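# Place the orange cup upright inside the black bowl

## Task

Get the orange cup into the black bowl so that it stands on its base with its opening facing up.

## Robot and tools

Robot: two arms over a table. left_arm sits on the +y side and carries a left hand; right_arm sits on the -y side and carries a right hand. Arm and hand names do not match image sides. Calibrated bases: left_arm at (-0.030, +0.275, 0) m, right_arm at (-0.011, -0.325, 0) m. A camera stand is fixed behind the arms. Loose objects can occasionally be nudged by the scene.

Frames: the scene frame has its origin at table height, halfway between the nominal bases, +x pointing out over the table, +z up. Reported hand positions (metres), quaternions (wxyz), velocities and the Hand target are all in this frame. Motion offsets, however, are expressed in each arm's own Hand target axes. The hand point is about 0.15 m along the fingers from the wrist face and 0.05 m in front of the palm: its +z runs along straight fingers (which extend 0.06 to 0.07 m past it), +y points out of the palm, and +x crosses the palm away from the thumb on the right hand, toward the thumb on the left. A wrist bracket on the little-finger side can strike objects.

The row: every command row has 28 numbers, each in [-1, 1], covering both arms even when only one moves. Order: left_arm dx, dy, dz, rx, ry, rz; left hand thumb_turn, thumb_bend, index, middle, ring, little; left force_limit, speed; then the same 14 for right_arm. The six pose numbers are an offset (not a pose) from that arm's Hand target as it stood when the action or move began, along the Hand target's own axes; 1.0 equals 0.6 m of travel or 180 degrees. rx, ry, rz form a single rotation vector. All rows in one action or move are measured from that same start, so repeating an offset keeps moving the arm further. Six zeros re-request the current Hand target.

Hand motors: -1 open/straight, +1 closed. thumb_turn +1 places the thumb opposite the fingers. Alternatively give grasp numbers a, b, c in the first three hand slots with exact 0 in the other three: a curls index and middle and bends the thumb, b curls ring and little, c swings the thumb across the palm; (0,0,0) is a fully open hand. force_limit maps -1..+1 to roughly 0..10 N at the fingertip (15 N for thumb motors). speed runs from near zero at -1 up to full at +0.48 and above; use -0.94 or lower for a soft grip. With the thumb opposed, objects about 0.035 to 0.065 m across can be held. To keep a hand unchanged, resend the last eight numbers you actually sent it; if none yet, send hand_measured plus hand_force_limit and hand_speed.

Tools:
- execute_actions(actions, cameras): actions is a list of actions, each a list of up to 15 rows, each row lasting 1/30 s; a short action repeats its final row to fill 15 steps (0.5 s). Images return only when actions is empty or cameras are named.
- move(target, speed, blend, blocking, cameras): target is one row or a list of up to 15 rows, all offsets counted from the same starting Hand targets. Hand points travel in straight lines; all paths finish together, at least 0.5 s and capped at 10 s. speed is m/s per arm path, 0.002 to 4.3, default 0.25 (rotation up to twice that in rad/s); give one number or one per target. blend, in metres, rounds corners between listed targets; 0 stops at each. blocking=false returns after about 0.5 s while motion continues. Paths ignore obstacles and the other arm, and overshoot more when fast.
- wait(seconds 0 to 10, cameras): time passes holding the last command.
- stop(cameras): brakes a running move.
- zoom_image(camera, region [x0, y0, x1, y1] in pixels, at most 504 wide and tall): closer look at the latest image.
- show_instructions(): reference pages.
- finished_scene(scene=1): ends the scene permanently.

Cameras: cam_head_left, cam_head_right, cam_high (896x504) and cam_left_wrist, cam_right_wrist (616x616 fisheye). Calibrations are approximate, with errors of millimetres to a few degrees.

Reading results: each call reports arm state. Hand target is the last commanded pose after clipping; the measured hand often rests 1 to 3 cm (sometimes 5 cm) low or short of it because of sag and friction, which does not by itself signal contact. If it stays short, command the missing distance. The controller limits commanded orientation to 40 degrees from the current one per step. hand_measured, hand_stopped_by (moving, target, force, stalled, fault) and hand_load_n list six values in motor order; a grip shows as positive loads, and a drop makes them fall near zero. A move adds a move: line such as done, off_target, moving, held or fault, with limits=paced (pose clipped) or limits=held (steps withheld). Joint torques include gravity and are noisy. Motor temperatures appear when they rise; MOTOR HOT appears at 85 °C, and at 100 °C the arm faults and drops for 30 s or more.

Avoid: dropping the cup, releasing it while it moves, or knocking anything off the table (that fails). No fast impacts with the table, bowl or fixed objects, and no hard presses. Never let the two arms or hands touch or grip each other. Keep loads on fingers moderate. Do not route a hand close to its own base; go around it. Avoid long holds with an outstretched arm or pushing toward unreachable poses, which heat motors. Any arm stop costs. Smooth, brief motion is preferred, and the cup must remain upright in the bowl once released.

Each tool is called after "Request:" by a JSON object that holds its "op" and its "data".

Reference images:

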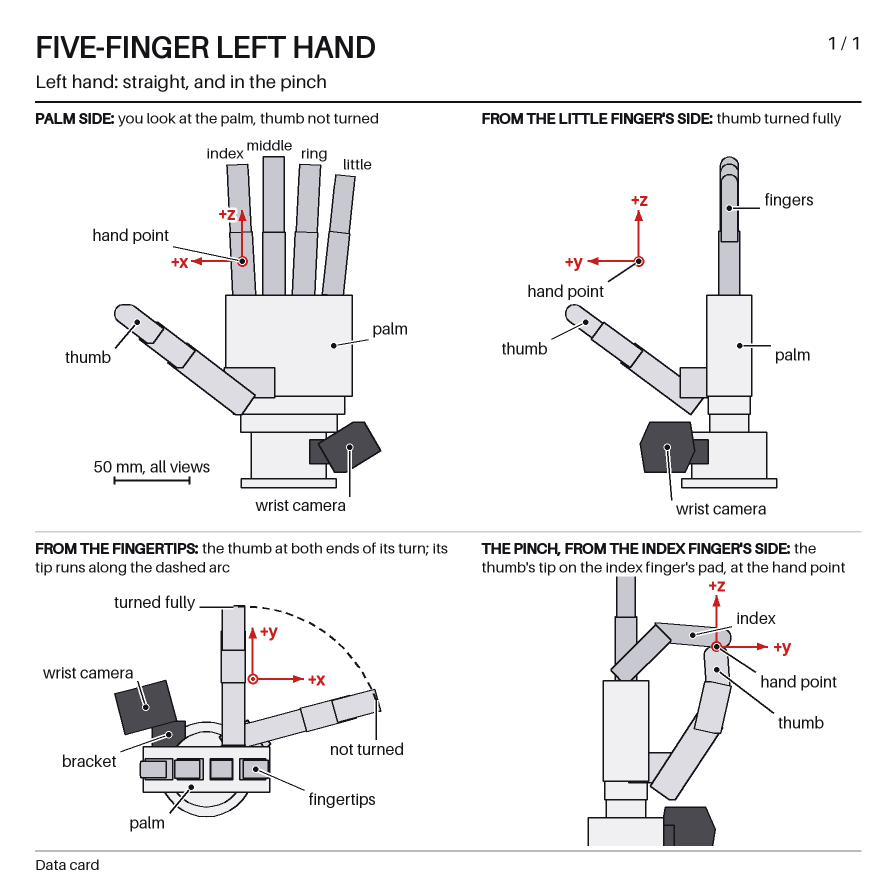

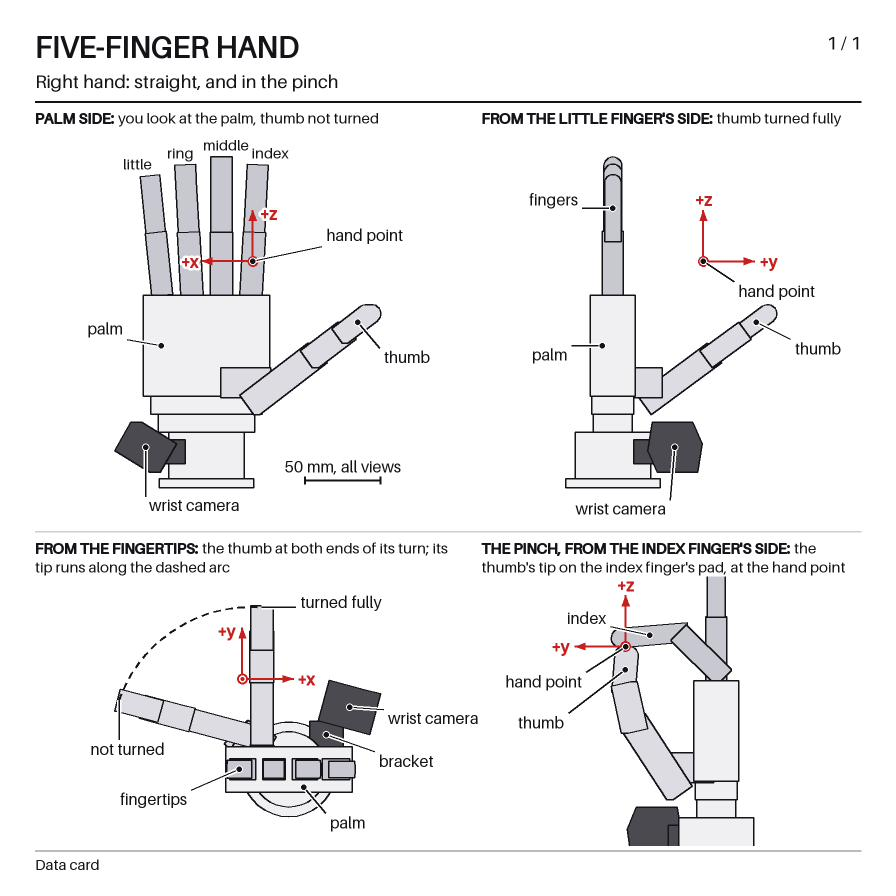

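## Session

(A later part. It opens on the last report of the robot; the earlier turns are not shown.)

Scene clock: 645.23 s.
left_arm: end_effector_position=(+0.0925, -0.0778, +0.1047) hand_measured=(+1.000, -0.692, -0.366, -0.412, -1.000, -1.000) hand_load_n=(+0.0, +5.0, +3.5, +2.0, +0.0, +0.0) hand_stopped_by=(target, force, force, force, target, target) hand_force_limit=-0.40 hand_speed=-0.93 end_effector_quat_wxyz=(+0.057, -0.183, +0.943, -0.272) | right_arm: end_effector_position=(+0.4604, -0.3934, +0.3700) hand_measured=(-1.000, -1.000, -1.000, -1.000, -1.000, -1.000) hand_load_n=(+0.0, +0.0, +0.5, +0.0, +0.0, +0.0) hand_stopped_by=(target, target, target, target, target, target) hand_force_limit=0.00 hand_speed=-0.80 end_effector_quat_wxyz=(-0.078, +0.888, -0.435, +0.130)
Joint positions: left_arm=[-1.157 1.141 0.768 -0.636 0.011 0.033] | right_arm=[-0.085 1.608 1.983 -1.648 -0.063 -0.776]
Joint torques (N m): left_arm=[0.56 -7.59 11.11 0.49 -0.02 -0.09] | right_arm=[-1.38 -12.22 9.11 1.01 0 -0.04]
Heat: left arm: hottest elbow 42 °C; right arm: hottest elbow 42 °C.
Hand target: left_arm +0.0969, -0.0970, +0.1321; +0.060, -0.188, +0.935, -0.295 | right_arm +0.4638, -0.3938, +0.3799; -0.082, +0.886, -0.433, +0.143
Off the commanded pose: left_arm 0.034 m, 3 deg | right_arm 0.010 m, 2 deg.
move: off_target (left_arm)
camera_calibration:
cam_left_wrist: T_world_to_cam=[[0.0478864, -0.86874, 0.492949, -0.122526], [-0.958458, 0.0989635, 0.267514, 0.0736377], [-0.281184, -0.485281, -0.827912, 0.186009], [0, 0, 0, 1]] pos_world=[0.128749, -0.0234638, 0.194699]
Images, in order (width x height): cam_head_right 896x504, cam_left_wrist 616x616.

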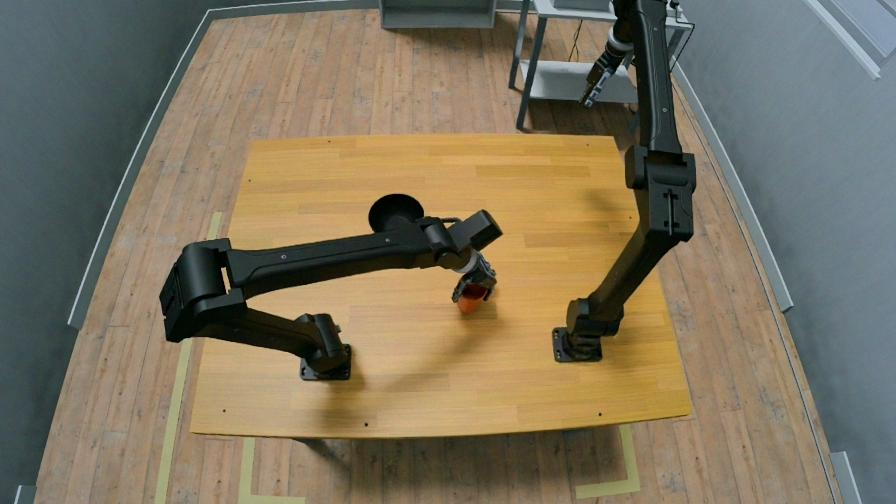

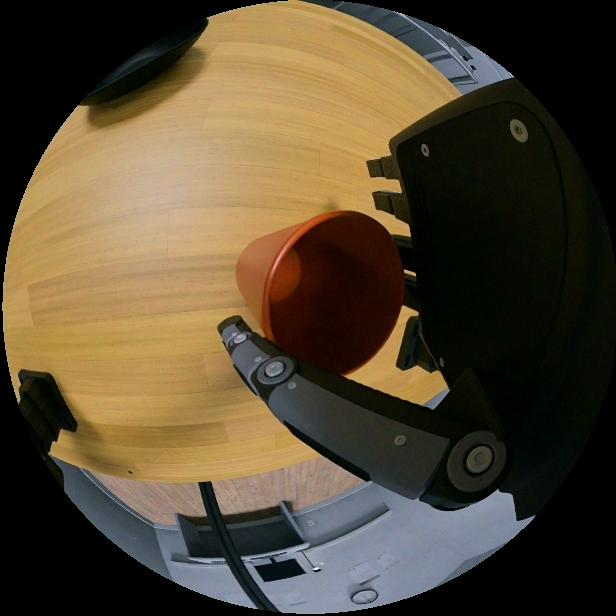

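Request:
{"op": "move", "data": {"target": [[0, -0.0650, -0.0928, 0, 0, 0, 1, 0.2, 0.2, 0.2, -1, -1, -0.4, -0.93, 0, 0, 0, 0, 0, 0, -1, -1, -1, -1, -1, -1, 0.0, -0.8], [-0.5175, 0.0075, -0.1880, 0.0167, -0.1398, -0.1890, 1, 0.2, 0.2, 0.2, -1, -1, -0.4, -0.93, 0, 0, 0, 0, 0, 0, -1, -1, -1, -1, -1, -1, 0.0, -0.8]], "speed": [0.1, 0.12], "blend": [0.03, 0], "cameras": ["cam_left_wrist", "cam_head_left", "cam_head_right", "cam_high"]}}

Scene clock: 706.77 s.
left_arm: end_effector_position=(+0.3313, +0.0942, +0.1944) hand_measured=(+1.000, -0.692, -0.366, -0.412, -1.000, -1.000) hand_load_n=(+0.0, +5.0, +3.5, +2.5, +0.0, +0.0) hand_stopped_by=(target, force, force, force, target, target) hand_force_limit=-0.40 hand_speed=-0.93 end_effector_quat_wxyz=(+0.154, -0.516, +0.805, -0.249) | right_arm: end_effector_position=(+0.4604, -0.3934, +0.3700) hand_measured=(-1.000, -1.000, -1.000, -1.000, -1.000, -1.000) hand_load_n=(+0.0, +0.0, +0.0, +0.0, +0.0, +0.0) hand_stopped_by=(target, target, target, target, target, target) hand_force_limit=0.00 hand_speed=-0.80 end_effector_quat_wxyz=(-0.078, +0.888, -0.435, +0.130)
Joint positions: left_arm=[-0.379 1.143 1.003 -0.839 0.041 0.045] | right_arm=[-0.085 1.608 1.983 -1.648 -0.063 -0.776]
Joint torques (N m): left_arm=[1.55 -6.89 12.12 2.13 0.09 0.18] | right_arm=[-1.67 -12.22 9.22 1.05 0.04 0]
Heat: left arm: hottest elbow 48 °C; right arm: hottest elbow 42 °C.
Hand target: left_arm +0.3568, +0.0863, +0.2220; +0.175, -0.508, +0.797, -0.276 | right_arm +0.4638, -0.3938, +0.3799; -0.082, +0.886, -0.433, +0.143
Off the commanded pose: left_arm 0.038 m, 4 deg | right_arm 0.010 m, 2 deg.
move: off_target (left_arm)
camera_calibration:
cam_left_wrist: T_world_to_cam=[[0.616735, -0.587982, 0.523369, -0.249609], [-0.774003, -0.574071, 0.267137, 0.263808], [0.14338, -0.569842, -0.809149, 0.274563], [0, 0, 0, 1]] pos_world=[0.318763, 0.161137, 0.282328]
Images, in order (width x height): cam_head_left 896x504, cam_head_right 896x504, cam_high 896x504, cam_left_wrist 616x616.

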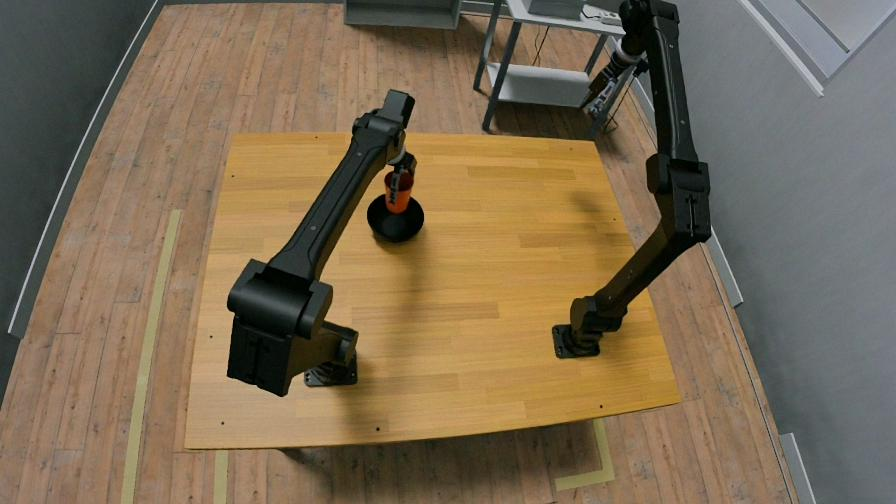

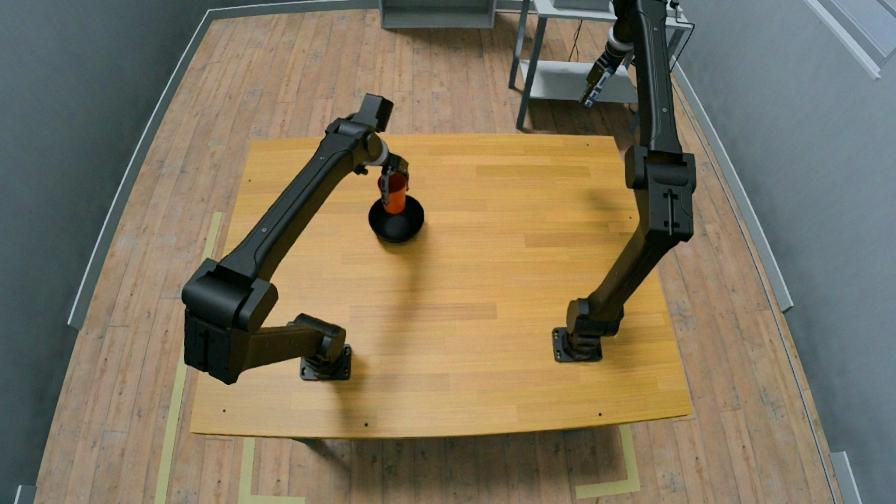

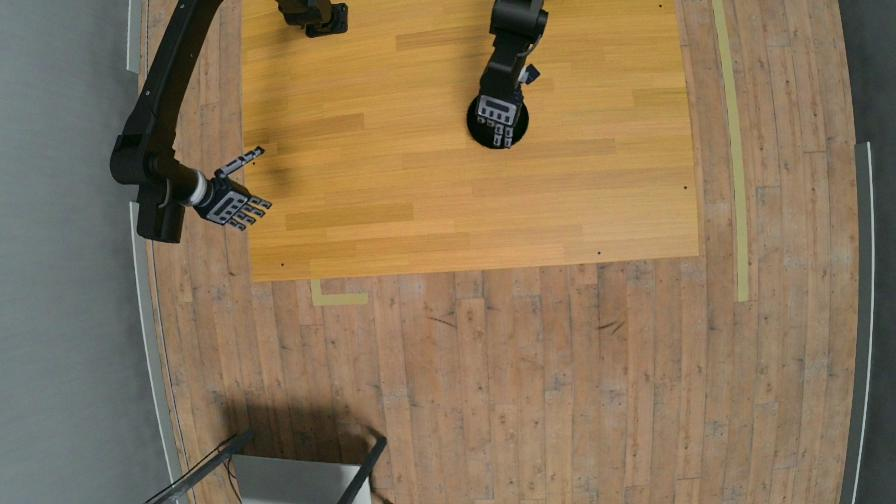

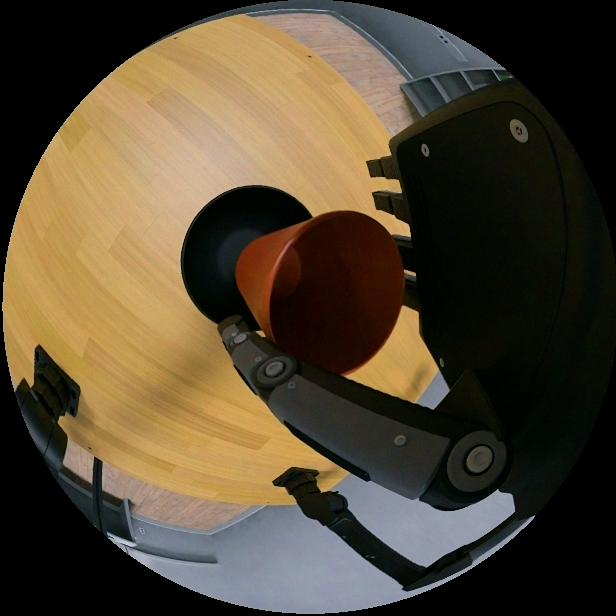

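Request:
{"op": "zoom_image", "data": {"camera": "cam_left_wrist", "region": [150, 160, 430, 400]}}

Request:
{"op": "zoom_image", "data": {"camera": "cam_head_left", "region": [340, 140, 460, 260]}}

Request:
{"op": "zoom_image", "data": {"camera": "cam_head_right", "region": [340, 140, 460, 260]}}

Request:
{"op": "zoom_image", "data": {"camera": "cam_high", "region": [440, 60, 560, 180]}}

Scaled by 1.800 from the camera's 616x616 image, which has a finer 880x880 frame.

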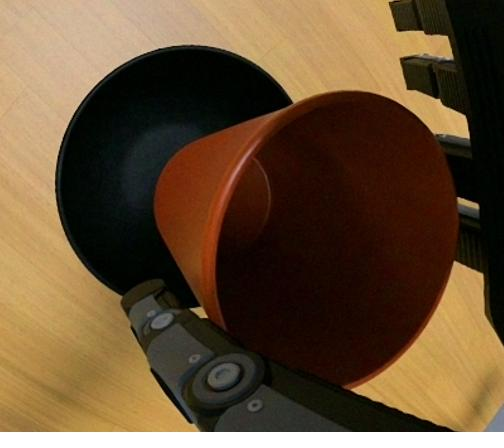

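Scaled by 4.200 from the camera's 896x504 image, which has a finer 1280x720 frame.

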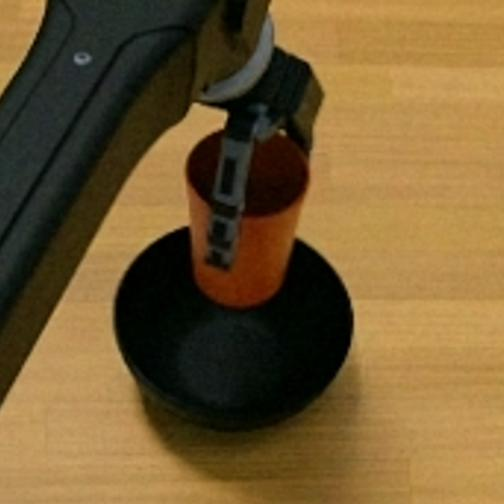

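Scaled by 4.200 from the camera's 896x504 image, which has a finer 1280x720 frame.

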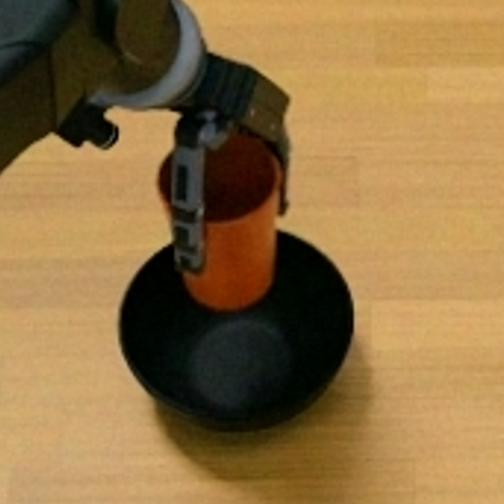

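Scaled by 4.200 from the camera's 896x504 image, which has a finer 1280x720 frame.

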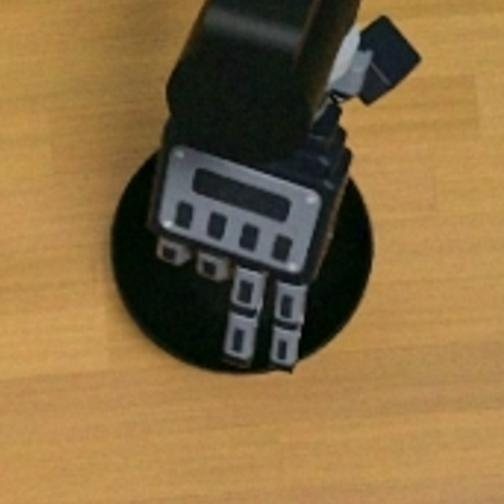

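Request:
{"op": "move", "data": {"target": [0, 0.0741, 0.0944, 0, 0, 0, 1, 0.2, 0.2, 0.2, -1, -1, -0.4, -0.93, 0, 0, 0, 0, 0, 0, -1, -1, -1, -1, -1, -1, 0.0, -0.8], "speed": 0.08, "cameras": ["cam_left_wrist", "cam_head_left", "cam_head_right"]}}

Request:
{"op": "zoom_image", "data": {"camera": "cam_left_wrist", "region": [150, 160, 430, 400]}}

Request:
{"op": "zoom_image", "data": {"camera": "cam_head_left", "region": [340, 140, 460, 260]}}

Request:
{"op": "zoom_image", "data": {"camera": "cam_head_right", "region": [340, 140, 460, 260]}}

Scene clock: 771.33 s.
left_arm: end_effector_position=(+0.3532, +0.0856, +0.1546) hand_measured=(+1.000, -0.692, -0.366, -0.412, -1.000, -1.000) hand_load_n=(+0.5, +4.5, +3.5, +2.0, +0.0, +0.0) hand_stopped_by=(target, force, force, force, target, target) hand_force_limit=-0.40 hand_speed=-0.93 end_effector_quat_wxyz=(+0.172, -0.510, +0.797, -0.274) | right_arm: end_effector_position=(+0.4604, -0.3934, +0.3700) hand_measured=(-1.000, -1.000, -1.000, -1.000, -1.000, -1.000) hand_load_n=(+0.0, +0.0, +0.0, +0.0, +0.0, +0.0) hand_stopped_by=(target, target, target, target, target, target) hand_force_limit=0.00 hand_speed=-0.80 end_effector_quat_wxyz=(-0.078, +0.888, -0.435, +0.130)
Joint positions: left_arm=[-0.379 1.19 0.914 -0.637 0.041 0.045] | right_arm=[-0.085 1.608 1.983 -1.648 -0.063 -0.776]
Joint torques (N m): left_arm=[1.49 -7.65 6.91 2.33 0.09 0.17] | right_arm=[-1.49 -12.04 9.2 0.99 0.01 -0.02]
Motor temperatures (°C): left_arm=[31 32 50 31 32 29] | right_arm=[34 39 43 29 30 27]
Heat: left arm: hottest elbow 50 °C; right arm: hottest elbow 43 °C.
Hand target: left_arm +0.3569, +0.0862, +0.1499; +0.175, -0.508, +0.797, -0.276 | right_arm +0.4638, -0.3938, +0.3799; -0.082, +0.886, -0.433, +0.143
Off the commanded pose: left_arm 0.006 m, 0 deg | right_arm 0.010 m, 2 deg.
move: done
camera_calibration:
cam_left_wrist: T_world_to_cam=[[0.583239, -0.574805, 0.573961, -0.244502], [-0.78926, -0.568106, 0.233076, 0.296647], [0.192097, -0.588944, -0.785012, 0.215], [0, 0, 0, 1]] pos_world=[0.335434, 0.154609, 0.239971]
Images, in order (width x height): cam_head_left 896x504, cam_head_right 896x504, cam_left_wrist 616x616.

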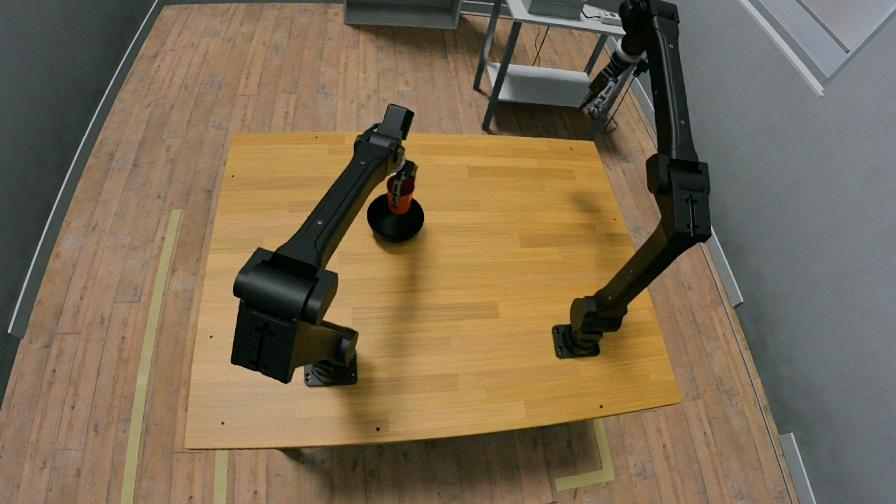

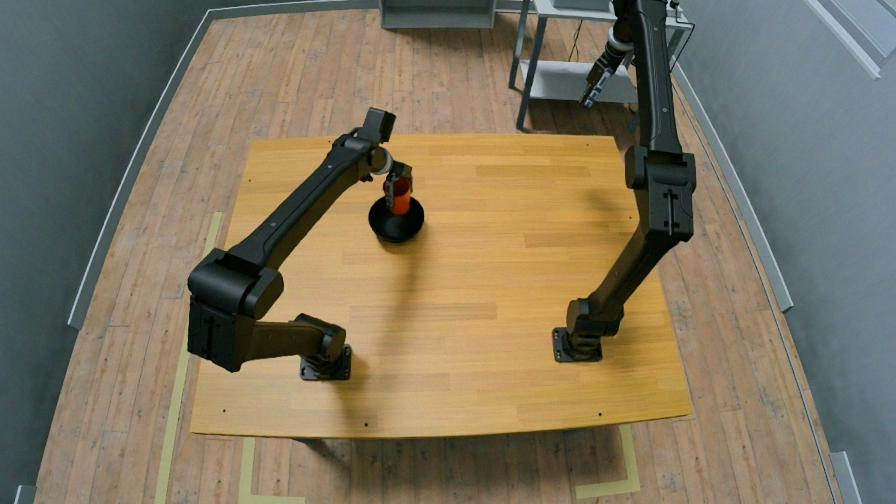

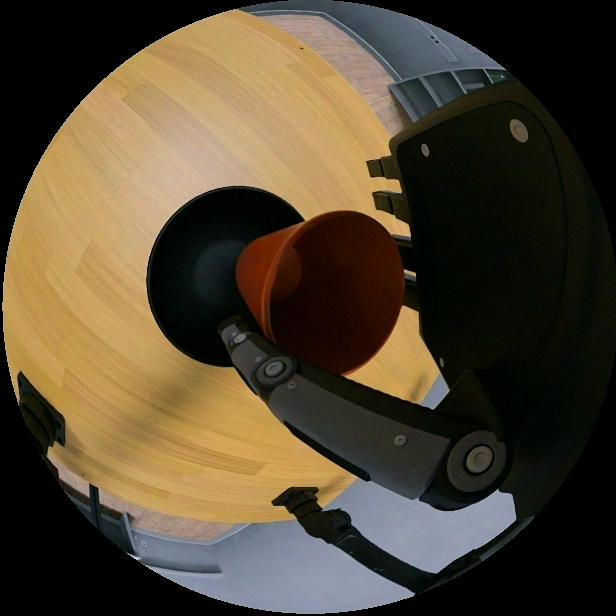

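Scaled by 1.800 from the camera's 616x616 image, which has a finer 880x880 frame.

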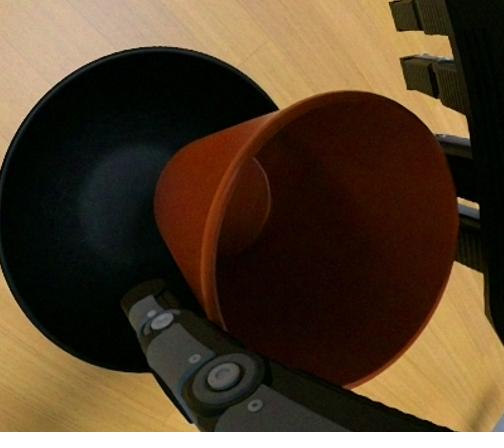

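Scaled by 4.200 from the camera's 896x504 image, which has a finer 1280x720 frame.

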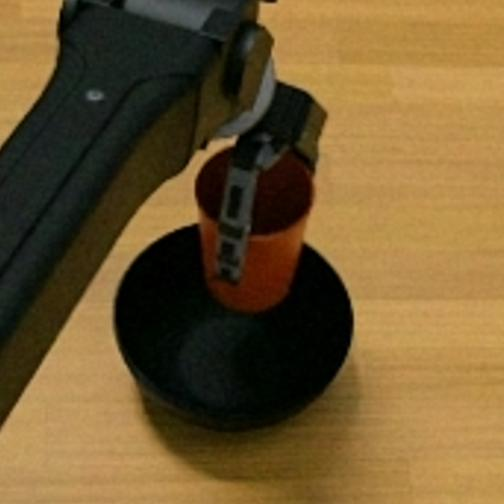

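Scaled by 4.200 from the camera's 896x504 image, which has a finer 1280x720 frame.

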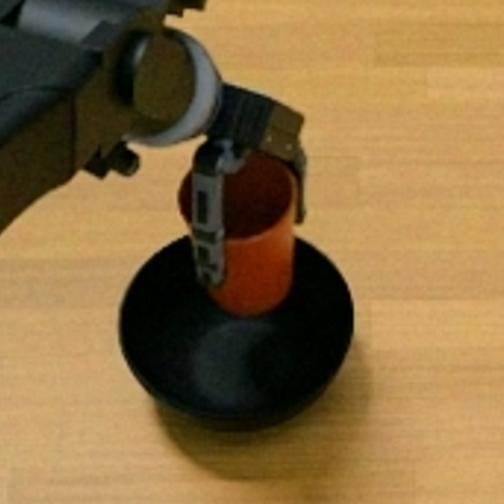

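Request:
{"op": "move", "data": {"target": [-0.0052, 0.0555, 0.0518, -0.0144, -0.0037, 0.0029, 1, 0.2, 0.2, 0.2, -1, -1, -0.4, -0.93, 0, 0, 0, 0, 0, 0, -1, -1, -1, -1, -1, -1, 0.0, -0.8], "speed": 0.06, "cameras": ["cam_left_wrist", "cam_head_left", "cam_head_right"]}}

Request:
{"op": "zoom_image", "data": {"camera": "cam_left_wrist", "region": [110, 160, 430, 420]}}

Request:
{"op": "zoom_image", "data": {"camera": "cam_head_left", "region": [340, 140, 460, 260]}}

Request:
{"op": "zoom_image", "data": {"camera": "cam_head_right", "region": [340, 140, 460, 260]}}

Scene clock: 812.77 s.
left_arm: end_effector_position=(+0.3485, +0.0896, +0.1104) hand_measured=(+1.000, -0.692, -0.366, -0.412, -1.000, -1.000) hand_load_n=(+0.5, +5.0, +3.5, +2.5, +0.0, +0.0) hand_stopped_by=(target, force, force, force, target, target) hand_force_limit=-0.40 hand_speed=-0.93 end_effector_quat_wxyz=(+0.164, -0.515, +0.802, -0.255) | right_arm: end_effector_position=(+0.4604, -0.3934, +0.3700) hand_measured=(-1.000, -1.000, -1.000, -1.000, -1.000, -1.000) hand_load_n=(+0.0, +0.0, +0.0, +0.0, +0.0, +0.0) hand_stopped_by=(target, target, target, target, target, target) hand_force_limit=0.00 hand_speed=-0.80 end_effector_quat_wxyz=(-0.078, +0.888, -0.435, +0.130)
Joint positions: left_arm=[-0.379 1.242 0.848 -0.561 0.03 0.045] | right_arm=[-0.085 1.608 1.983 -1.648 -0.063 -0.776]
Joint torques (N m): left_arm=[1.49 -7.94 6.58 2.26 -0.04 0.29] | right_arm=[-1.67 -12.57 9.07 0.99 0.01 -0.04]
Heat: left arm: hottest elbow 46 °C; right arm: hottest elbow 43 °C.
Hand target: left_arm +0.3518, +0.0919, +0.1048; +0.170, -0.510, +0.804, -0.254 | right_arm +0.4638, -0.3938, +0.3799; -0.082, +0.886, -0.433, +0.143
Off the commanded pose: left_arm 0.007 m, 1 deg | right_arm 0.010 m, 2 deg.
move: done
camera_calibration:
cam_left_wrist: T_world_to_cam=[[0.607458, -0.584221, 0.53822, -0.217665], [-0.77674, -0.578748, 0.248448, 0.300459], [0.166345, -0.568978, -0.805353, 0.193001], [0, 0, 0, 1]] pos_world=[0.333496, 0.156539, 0.197937]
Images, in order (width x height): cam_head_left 896x504, cam_head_right 896x504, cam_left_wrist 616x616.

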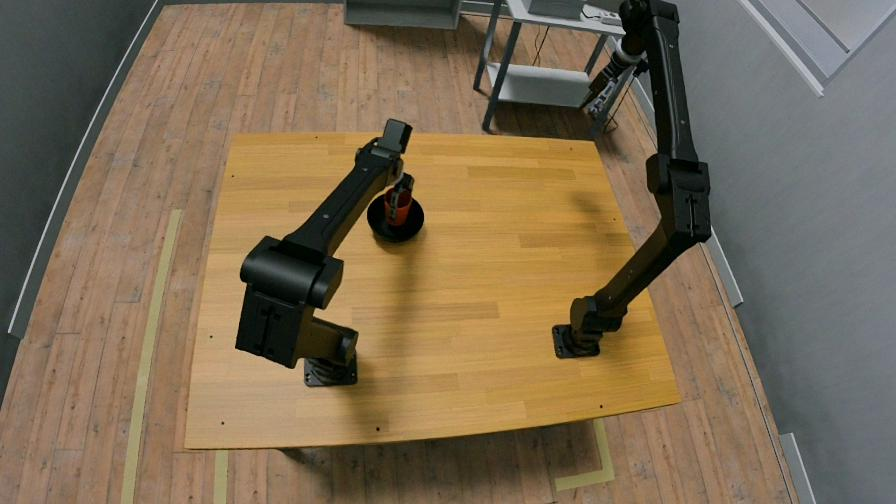

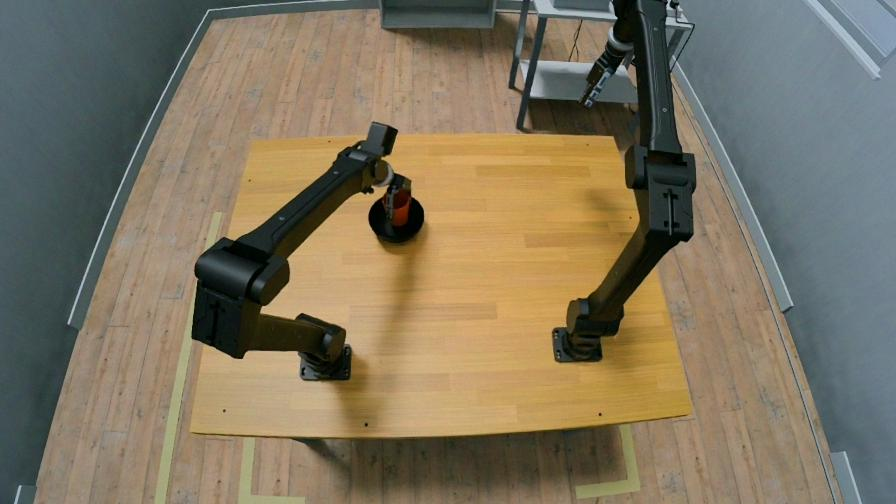

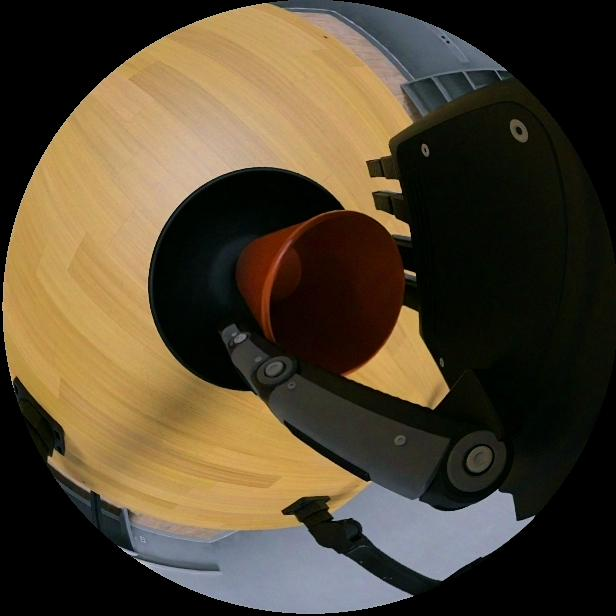

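Scaled by 1.575 from the camera's 616x616 image, which has a finer 880x880 frame.

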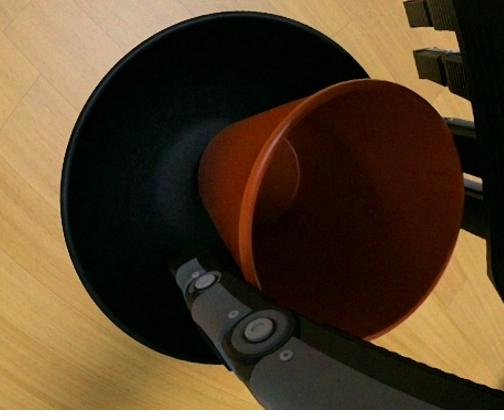

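Scaled by 4.200 from the camera's 896x504 image, which has a finer 1280x720 frame.

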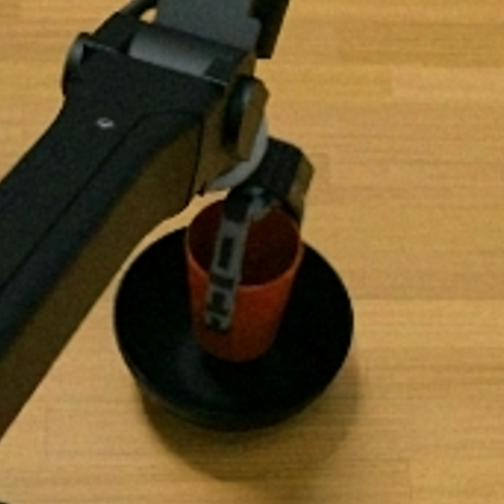

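Scaled by 4.200 from the camera's 896x504 image, which has a finer 1280x720 frame.

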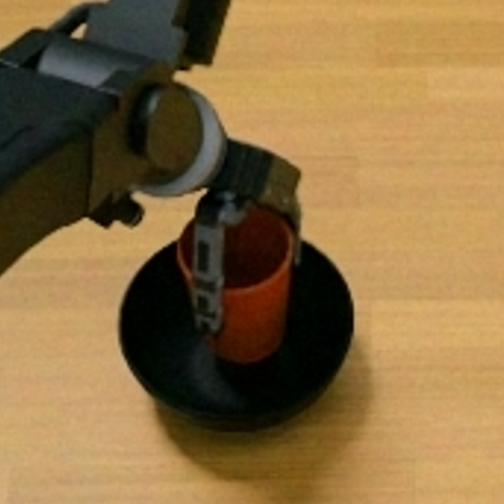

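Request:
{"op": "move", "data": {"target": [-0.0067, 0.0195, 0.0230, 0, 0, 0, 1, 0.2, 0.2, 0.2, -1, -1, -0.4, -0.93, 0, 0, 0, 0, 0, 0, -1, -1, -1, -1, -1, -1, 0.0, -0.8], "speed": 0.04, "cameras": ["cam_left_wrist", "cam_head_left", "cam_head_right"]}}

Request:
{"op": "zoom_image", "data": {"camera": "cam_left_wrist", "region": [110, 160, 430, 420]}}

Request:
{"op": "zoom_image", "data": {"camera": "cam_head_left", "region": [340, 140, 460, 260]}}

Request:
{"op": "zoom_image", "data": {"camera": "cam_head_right", "region": [340, 140, 460, 260]}}

Scene clock: 862.07 s.
left_arm: end_effector_position=(+0.3495, +0.0936, +0.0925) hand_measured=(+1.000, -0.692, -0.366, -0.412, -1.000, -1.000) hand_load_n=(+0.0, +5.0, +3.0, +2.5, +0.0, +0.0) hand_stopped_by=(target, force, force, force, target, target) hand_force_limit=-0.40 hand_speed=-0.93 end_effector_quat_wxyz=(+0.166, -0.517, +0.801, -0.254) | right_arm: end_effector_position=(+0.4604, -0.3934, +0.3700) hand_measured=(-1.000, -1.000, -1.000, -1.000, -1.000, -1.000) hand_load_n=(+0.0, -0.5, +0.0, +0.0, -0.5, +0.0) hand_stopped_by=(target, target, target, target, target, target) hand_force_limit=0.00 hand_speed=-0.80 end_effector_quat_wxyz=(-0.078, +0.888, -0.435, +0.130)
Joint positions: left_arm=[-0.37 1.262 0.813 -0.507 0.031 0.05] | right_arm=[-0.085 1.608 1.983 -1.648 -0.063 -0.776]
Joint torques (N m): left_arm=[1.73 -7.94 6.39 2.32 0.2 0.32] | right_arm=[-1.26 -12.04 9.21 0.99 -0.01 -0.02]
Motor temperatures (°C): left_arm=[31 32 44 31 32 29] | right_arm=[34 39 43 29 30 27]
Heat: left arm: hottest elbow 44 °C; right arm: hottest elbow 43 °C.
Hand target: left_arm +0.3522, +0.0963, +0.0869; +0.170, -0.510, +0.804, -0.254 | right_arm +0.4638, -0.3938, +0.3799; -0.082, +0.886, -0.433, +0.143
Off the commanded pose: left_arm 0.007 m, 1 deg | right_arm 0.010 m, 2 deg.
move: done
camera_calibration:
cam_left_wrist: T_world_to_cam=[[0.609526, -0.582447, 0.537804, -0.207123], [-0.774263, -0.583081, 0.246036, 0.307754], [0.17028, -0.566367, -0.80637, 0.179276], [0, 0, 0, 1]] pos_world=[0.334002, 0.160343, 0.180236]
Images, in order (width x height): cam_head_left 896x504, cam_head_right 896x504, cam_left_wrist 616x616.

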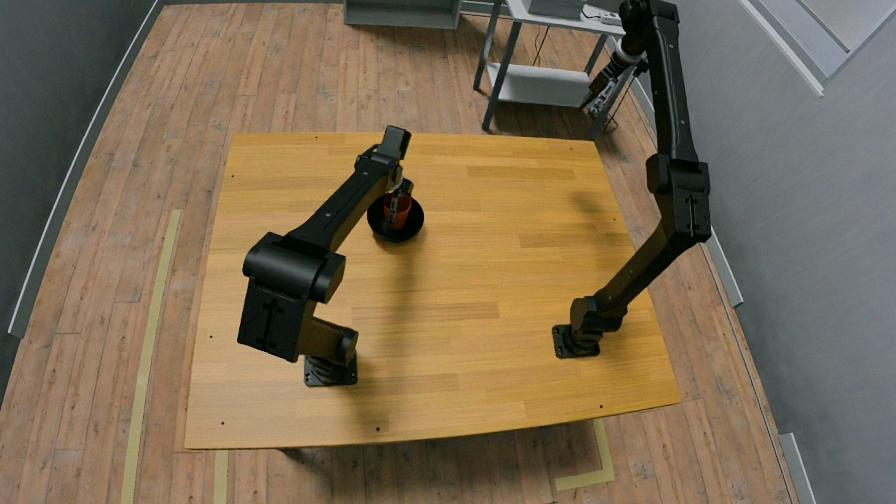

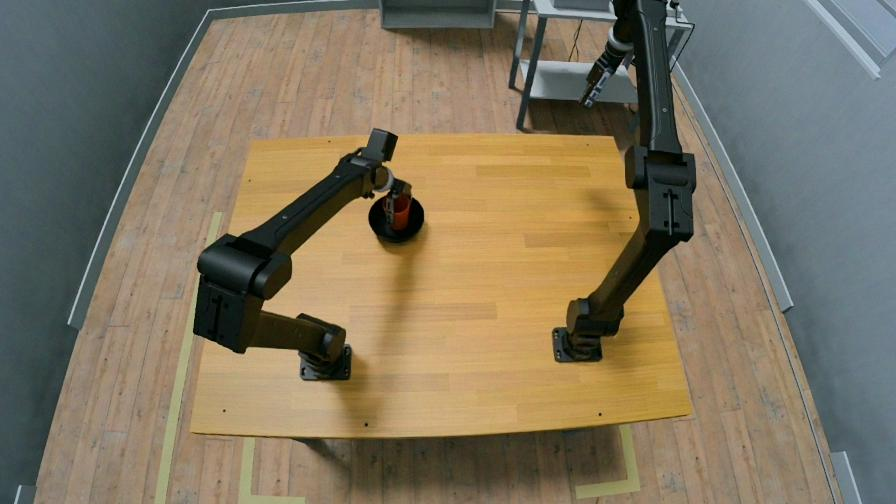

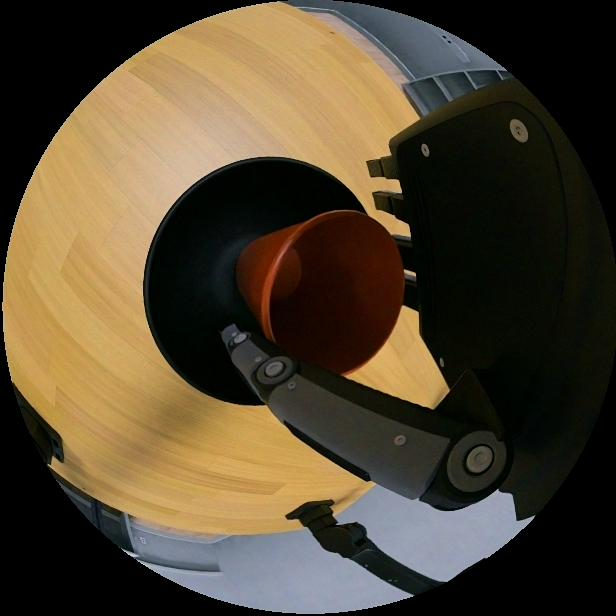

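Scaled by 1.575 from the camera's 616x616 image, which has a finer 880x880 frame.

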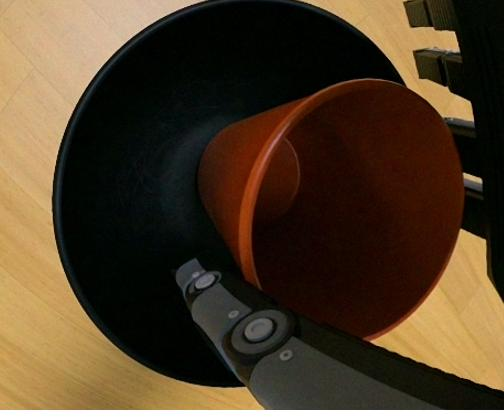

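Scaled by 4.200 from the camera's 896x504 image, which has a finer 1280x720 frame.

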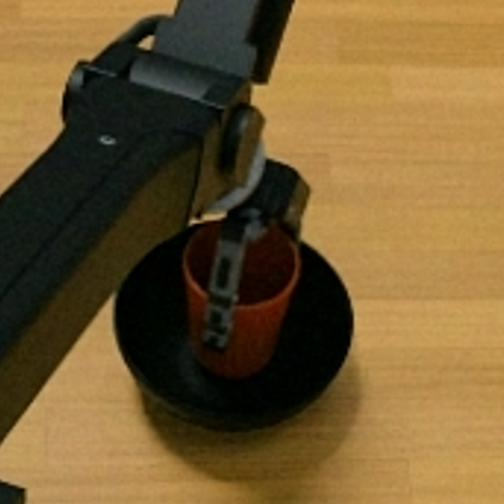

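Scaled by 4.200 from the camera's 896x504 image, which has a finer 1280x720 frame.

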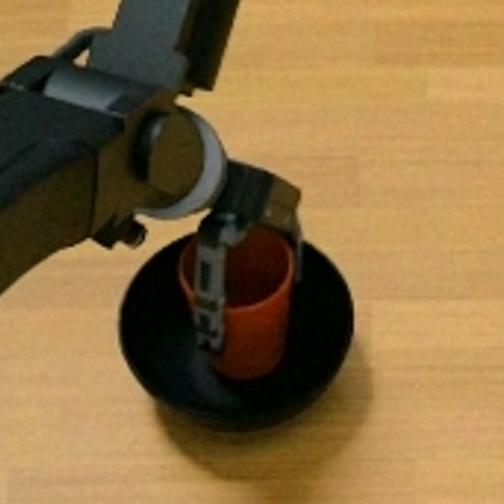

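Request:
{"op": "move", "data": {"target": [-0.0057, 0.0072, 0.0115, 0, 0, 0, 1, 0.2, 0.2, 0.2, -1, -1, -0.4, -0.93, 0, 0, 0, 0, 0, 0, -1, -1, -1, -1, -1, -1, 0.0, -0.8], "speed": 0.03, "cameras": ["cam_left_wrist", "cam_head_left", "cam_head_right"]}}

Request:
{"op": "zoom_image", "data": {"camera": "cam_left_wrist", "region": [110, 160, 430, 420]}}

Request:
{"op": "zoom_image", "data": {"camera": "cam_head_left", "region": [340, 140, 460, 260]}}

Request:
{"op": "zoom_image", "data": {"camera": "cam_head_right", "region": [340, 140, 460, 260]}}

Scene clock: 880.47 s.
left_arm: end_effector_position=(+0.3514, +0.0960, +0.0858) hand_measured=(+1.000, -0.692, -0.366, -0.412, -1.000, -1.000) hand_load_n=(+0.0, +5.0, +3.5, +2.0, +0.0, +0.0) hand_stopped_by=(target, force, force, force, target, target) hand_force_limit=-0.40 hand_speed=-0.93 end_effector_quat_wxyz=(+0.166, -0.516, +0.800, -0.255) | right_arm: end_effector_position=(+0.4604, -0.3934, +0.3700) hand_measured=(-1.000, -1.000, -1.000, -1.000, -1.000, -1.000) hand_load_n=(+0.0, +0.0, +0.0, +0.0, +0.0, +0.0) hand_stopped_by=(target, target, target, target, target, target) hand_force_limit=0.00 hand_speed=-0.80 end_effector_quat_wxyz=(-0.078, +0.888, -0.435, +0.130)
Joint positions: left_arm=[-0.361 1.273 0.803 -0.484 0.037 0.057] | right_arm=[-0.085 1.608 1.983 -1.648 -0.063 -0.776]
Joint torques (N m): left_arm=[1.79 -7.77 6.26 2.3 0.14 0.32] | right_arm=[-1.32 -12.1 9.03 1.14 0.01 0]
Heat: left arm: hottest elbow 43 °C; right arm: hottest elbow 43 °C.
Hand target: left_arm +0.3542, +0.0994, +0.0787; +0.170, -0.510, +0.804, -0.254 | right_arm +0.4638, -0.3938, +0.3799; -0.082, +0.886, -0.433, +0.143
Off the commanded pose: left_arm 0.008 m, 1 deg | right_arm 0.010 m, 2 deg.
move: done
camera_calibration:
cam_left_wrist: T_world_to_cam=[[0.608663, -0.581821, 0.539458, -0.203154], [-0.774767, -0.58243, 0.245991, 0.312373], [0.171074, -0.567679, -0.805279, 0.17458], [0, 0, 0, 1]] pos_world=[0.335803, 0.162841, 0.173338]
Images, in order (width x height): cam_head_left 896x504, cam_head_right 896x504, cam_left_wrist 616x616.

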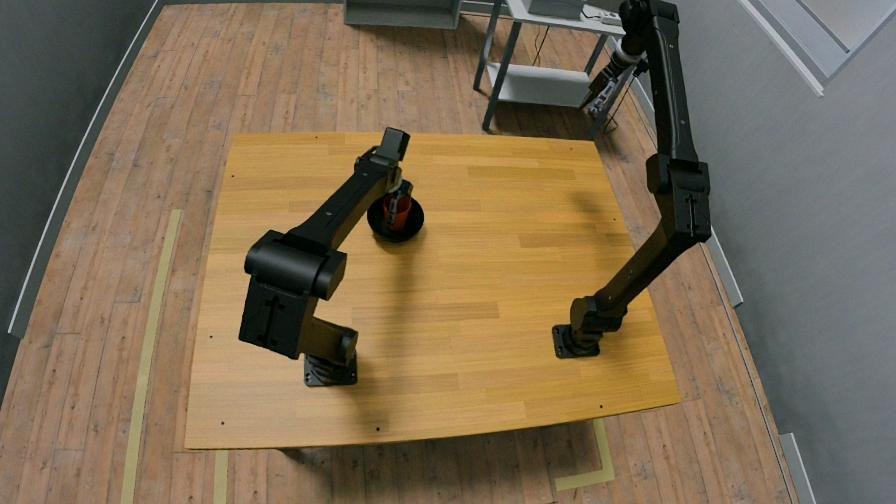

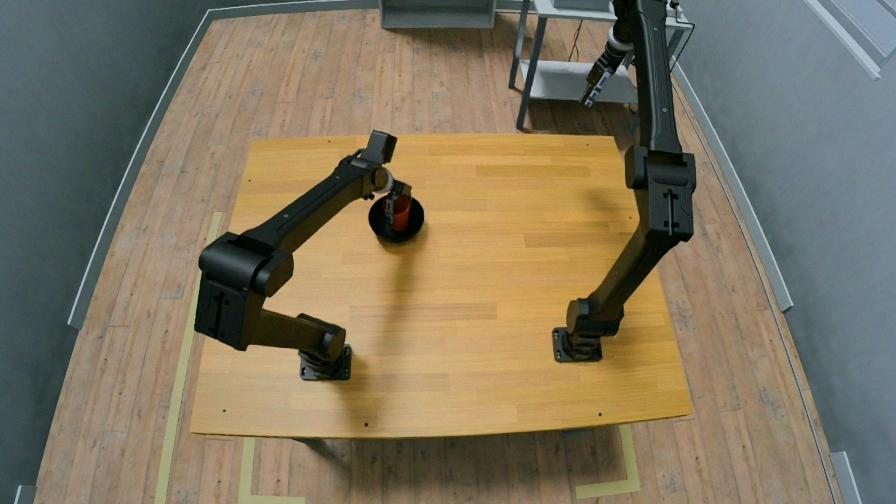

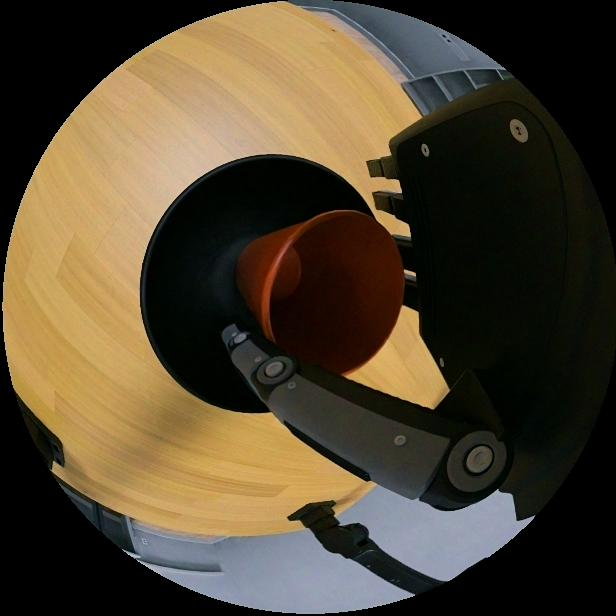

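Scaled by 1.575 from the camera's 616x616 image, which has a finer 880x880 frame.

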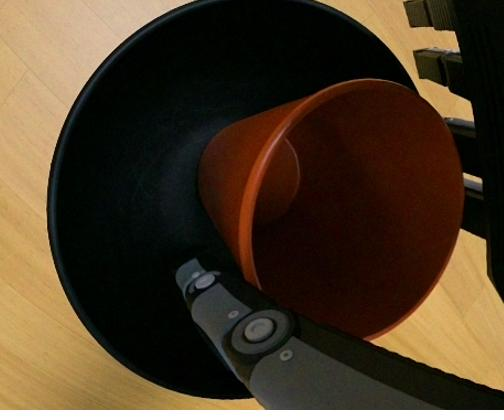

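Scaled by 4.200 from the camera's 896x504 image, which has a finer 1280x720 frame.

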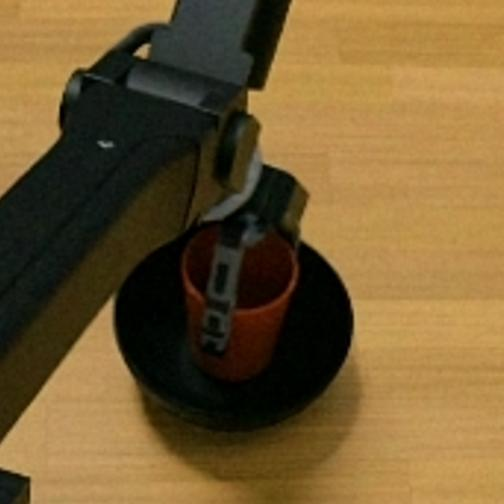

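Scaled by 4.200 from the camera's 896x504 image, which has a finer 1280x720 frame.

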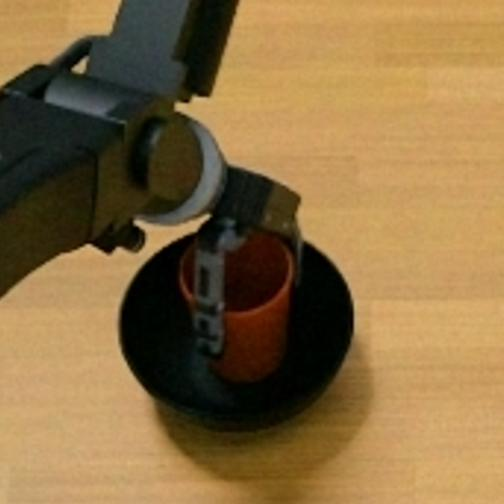

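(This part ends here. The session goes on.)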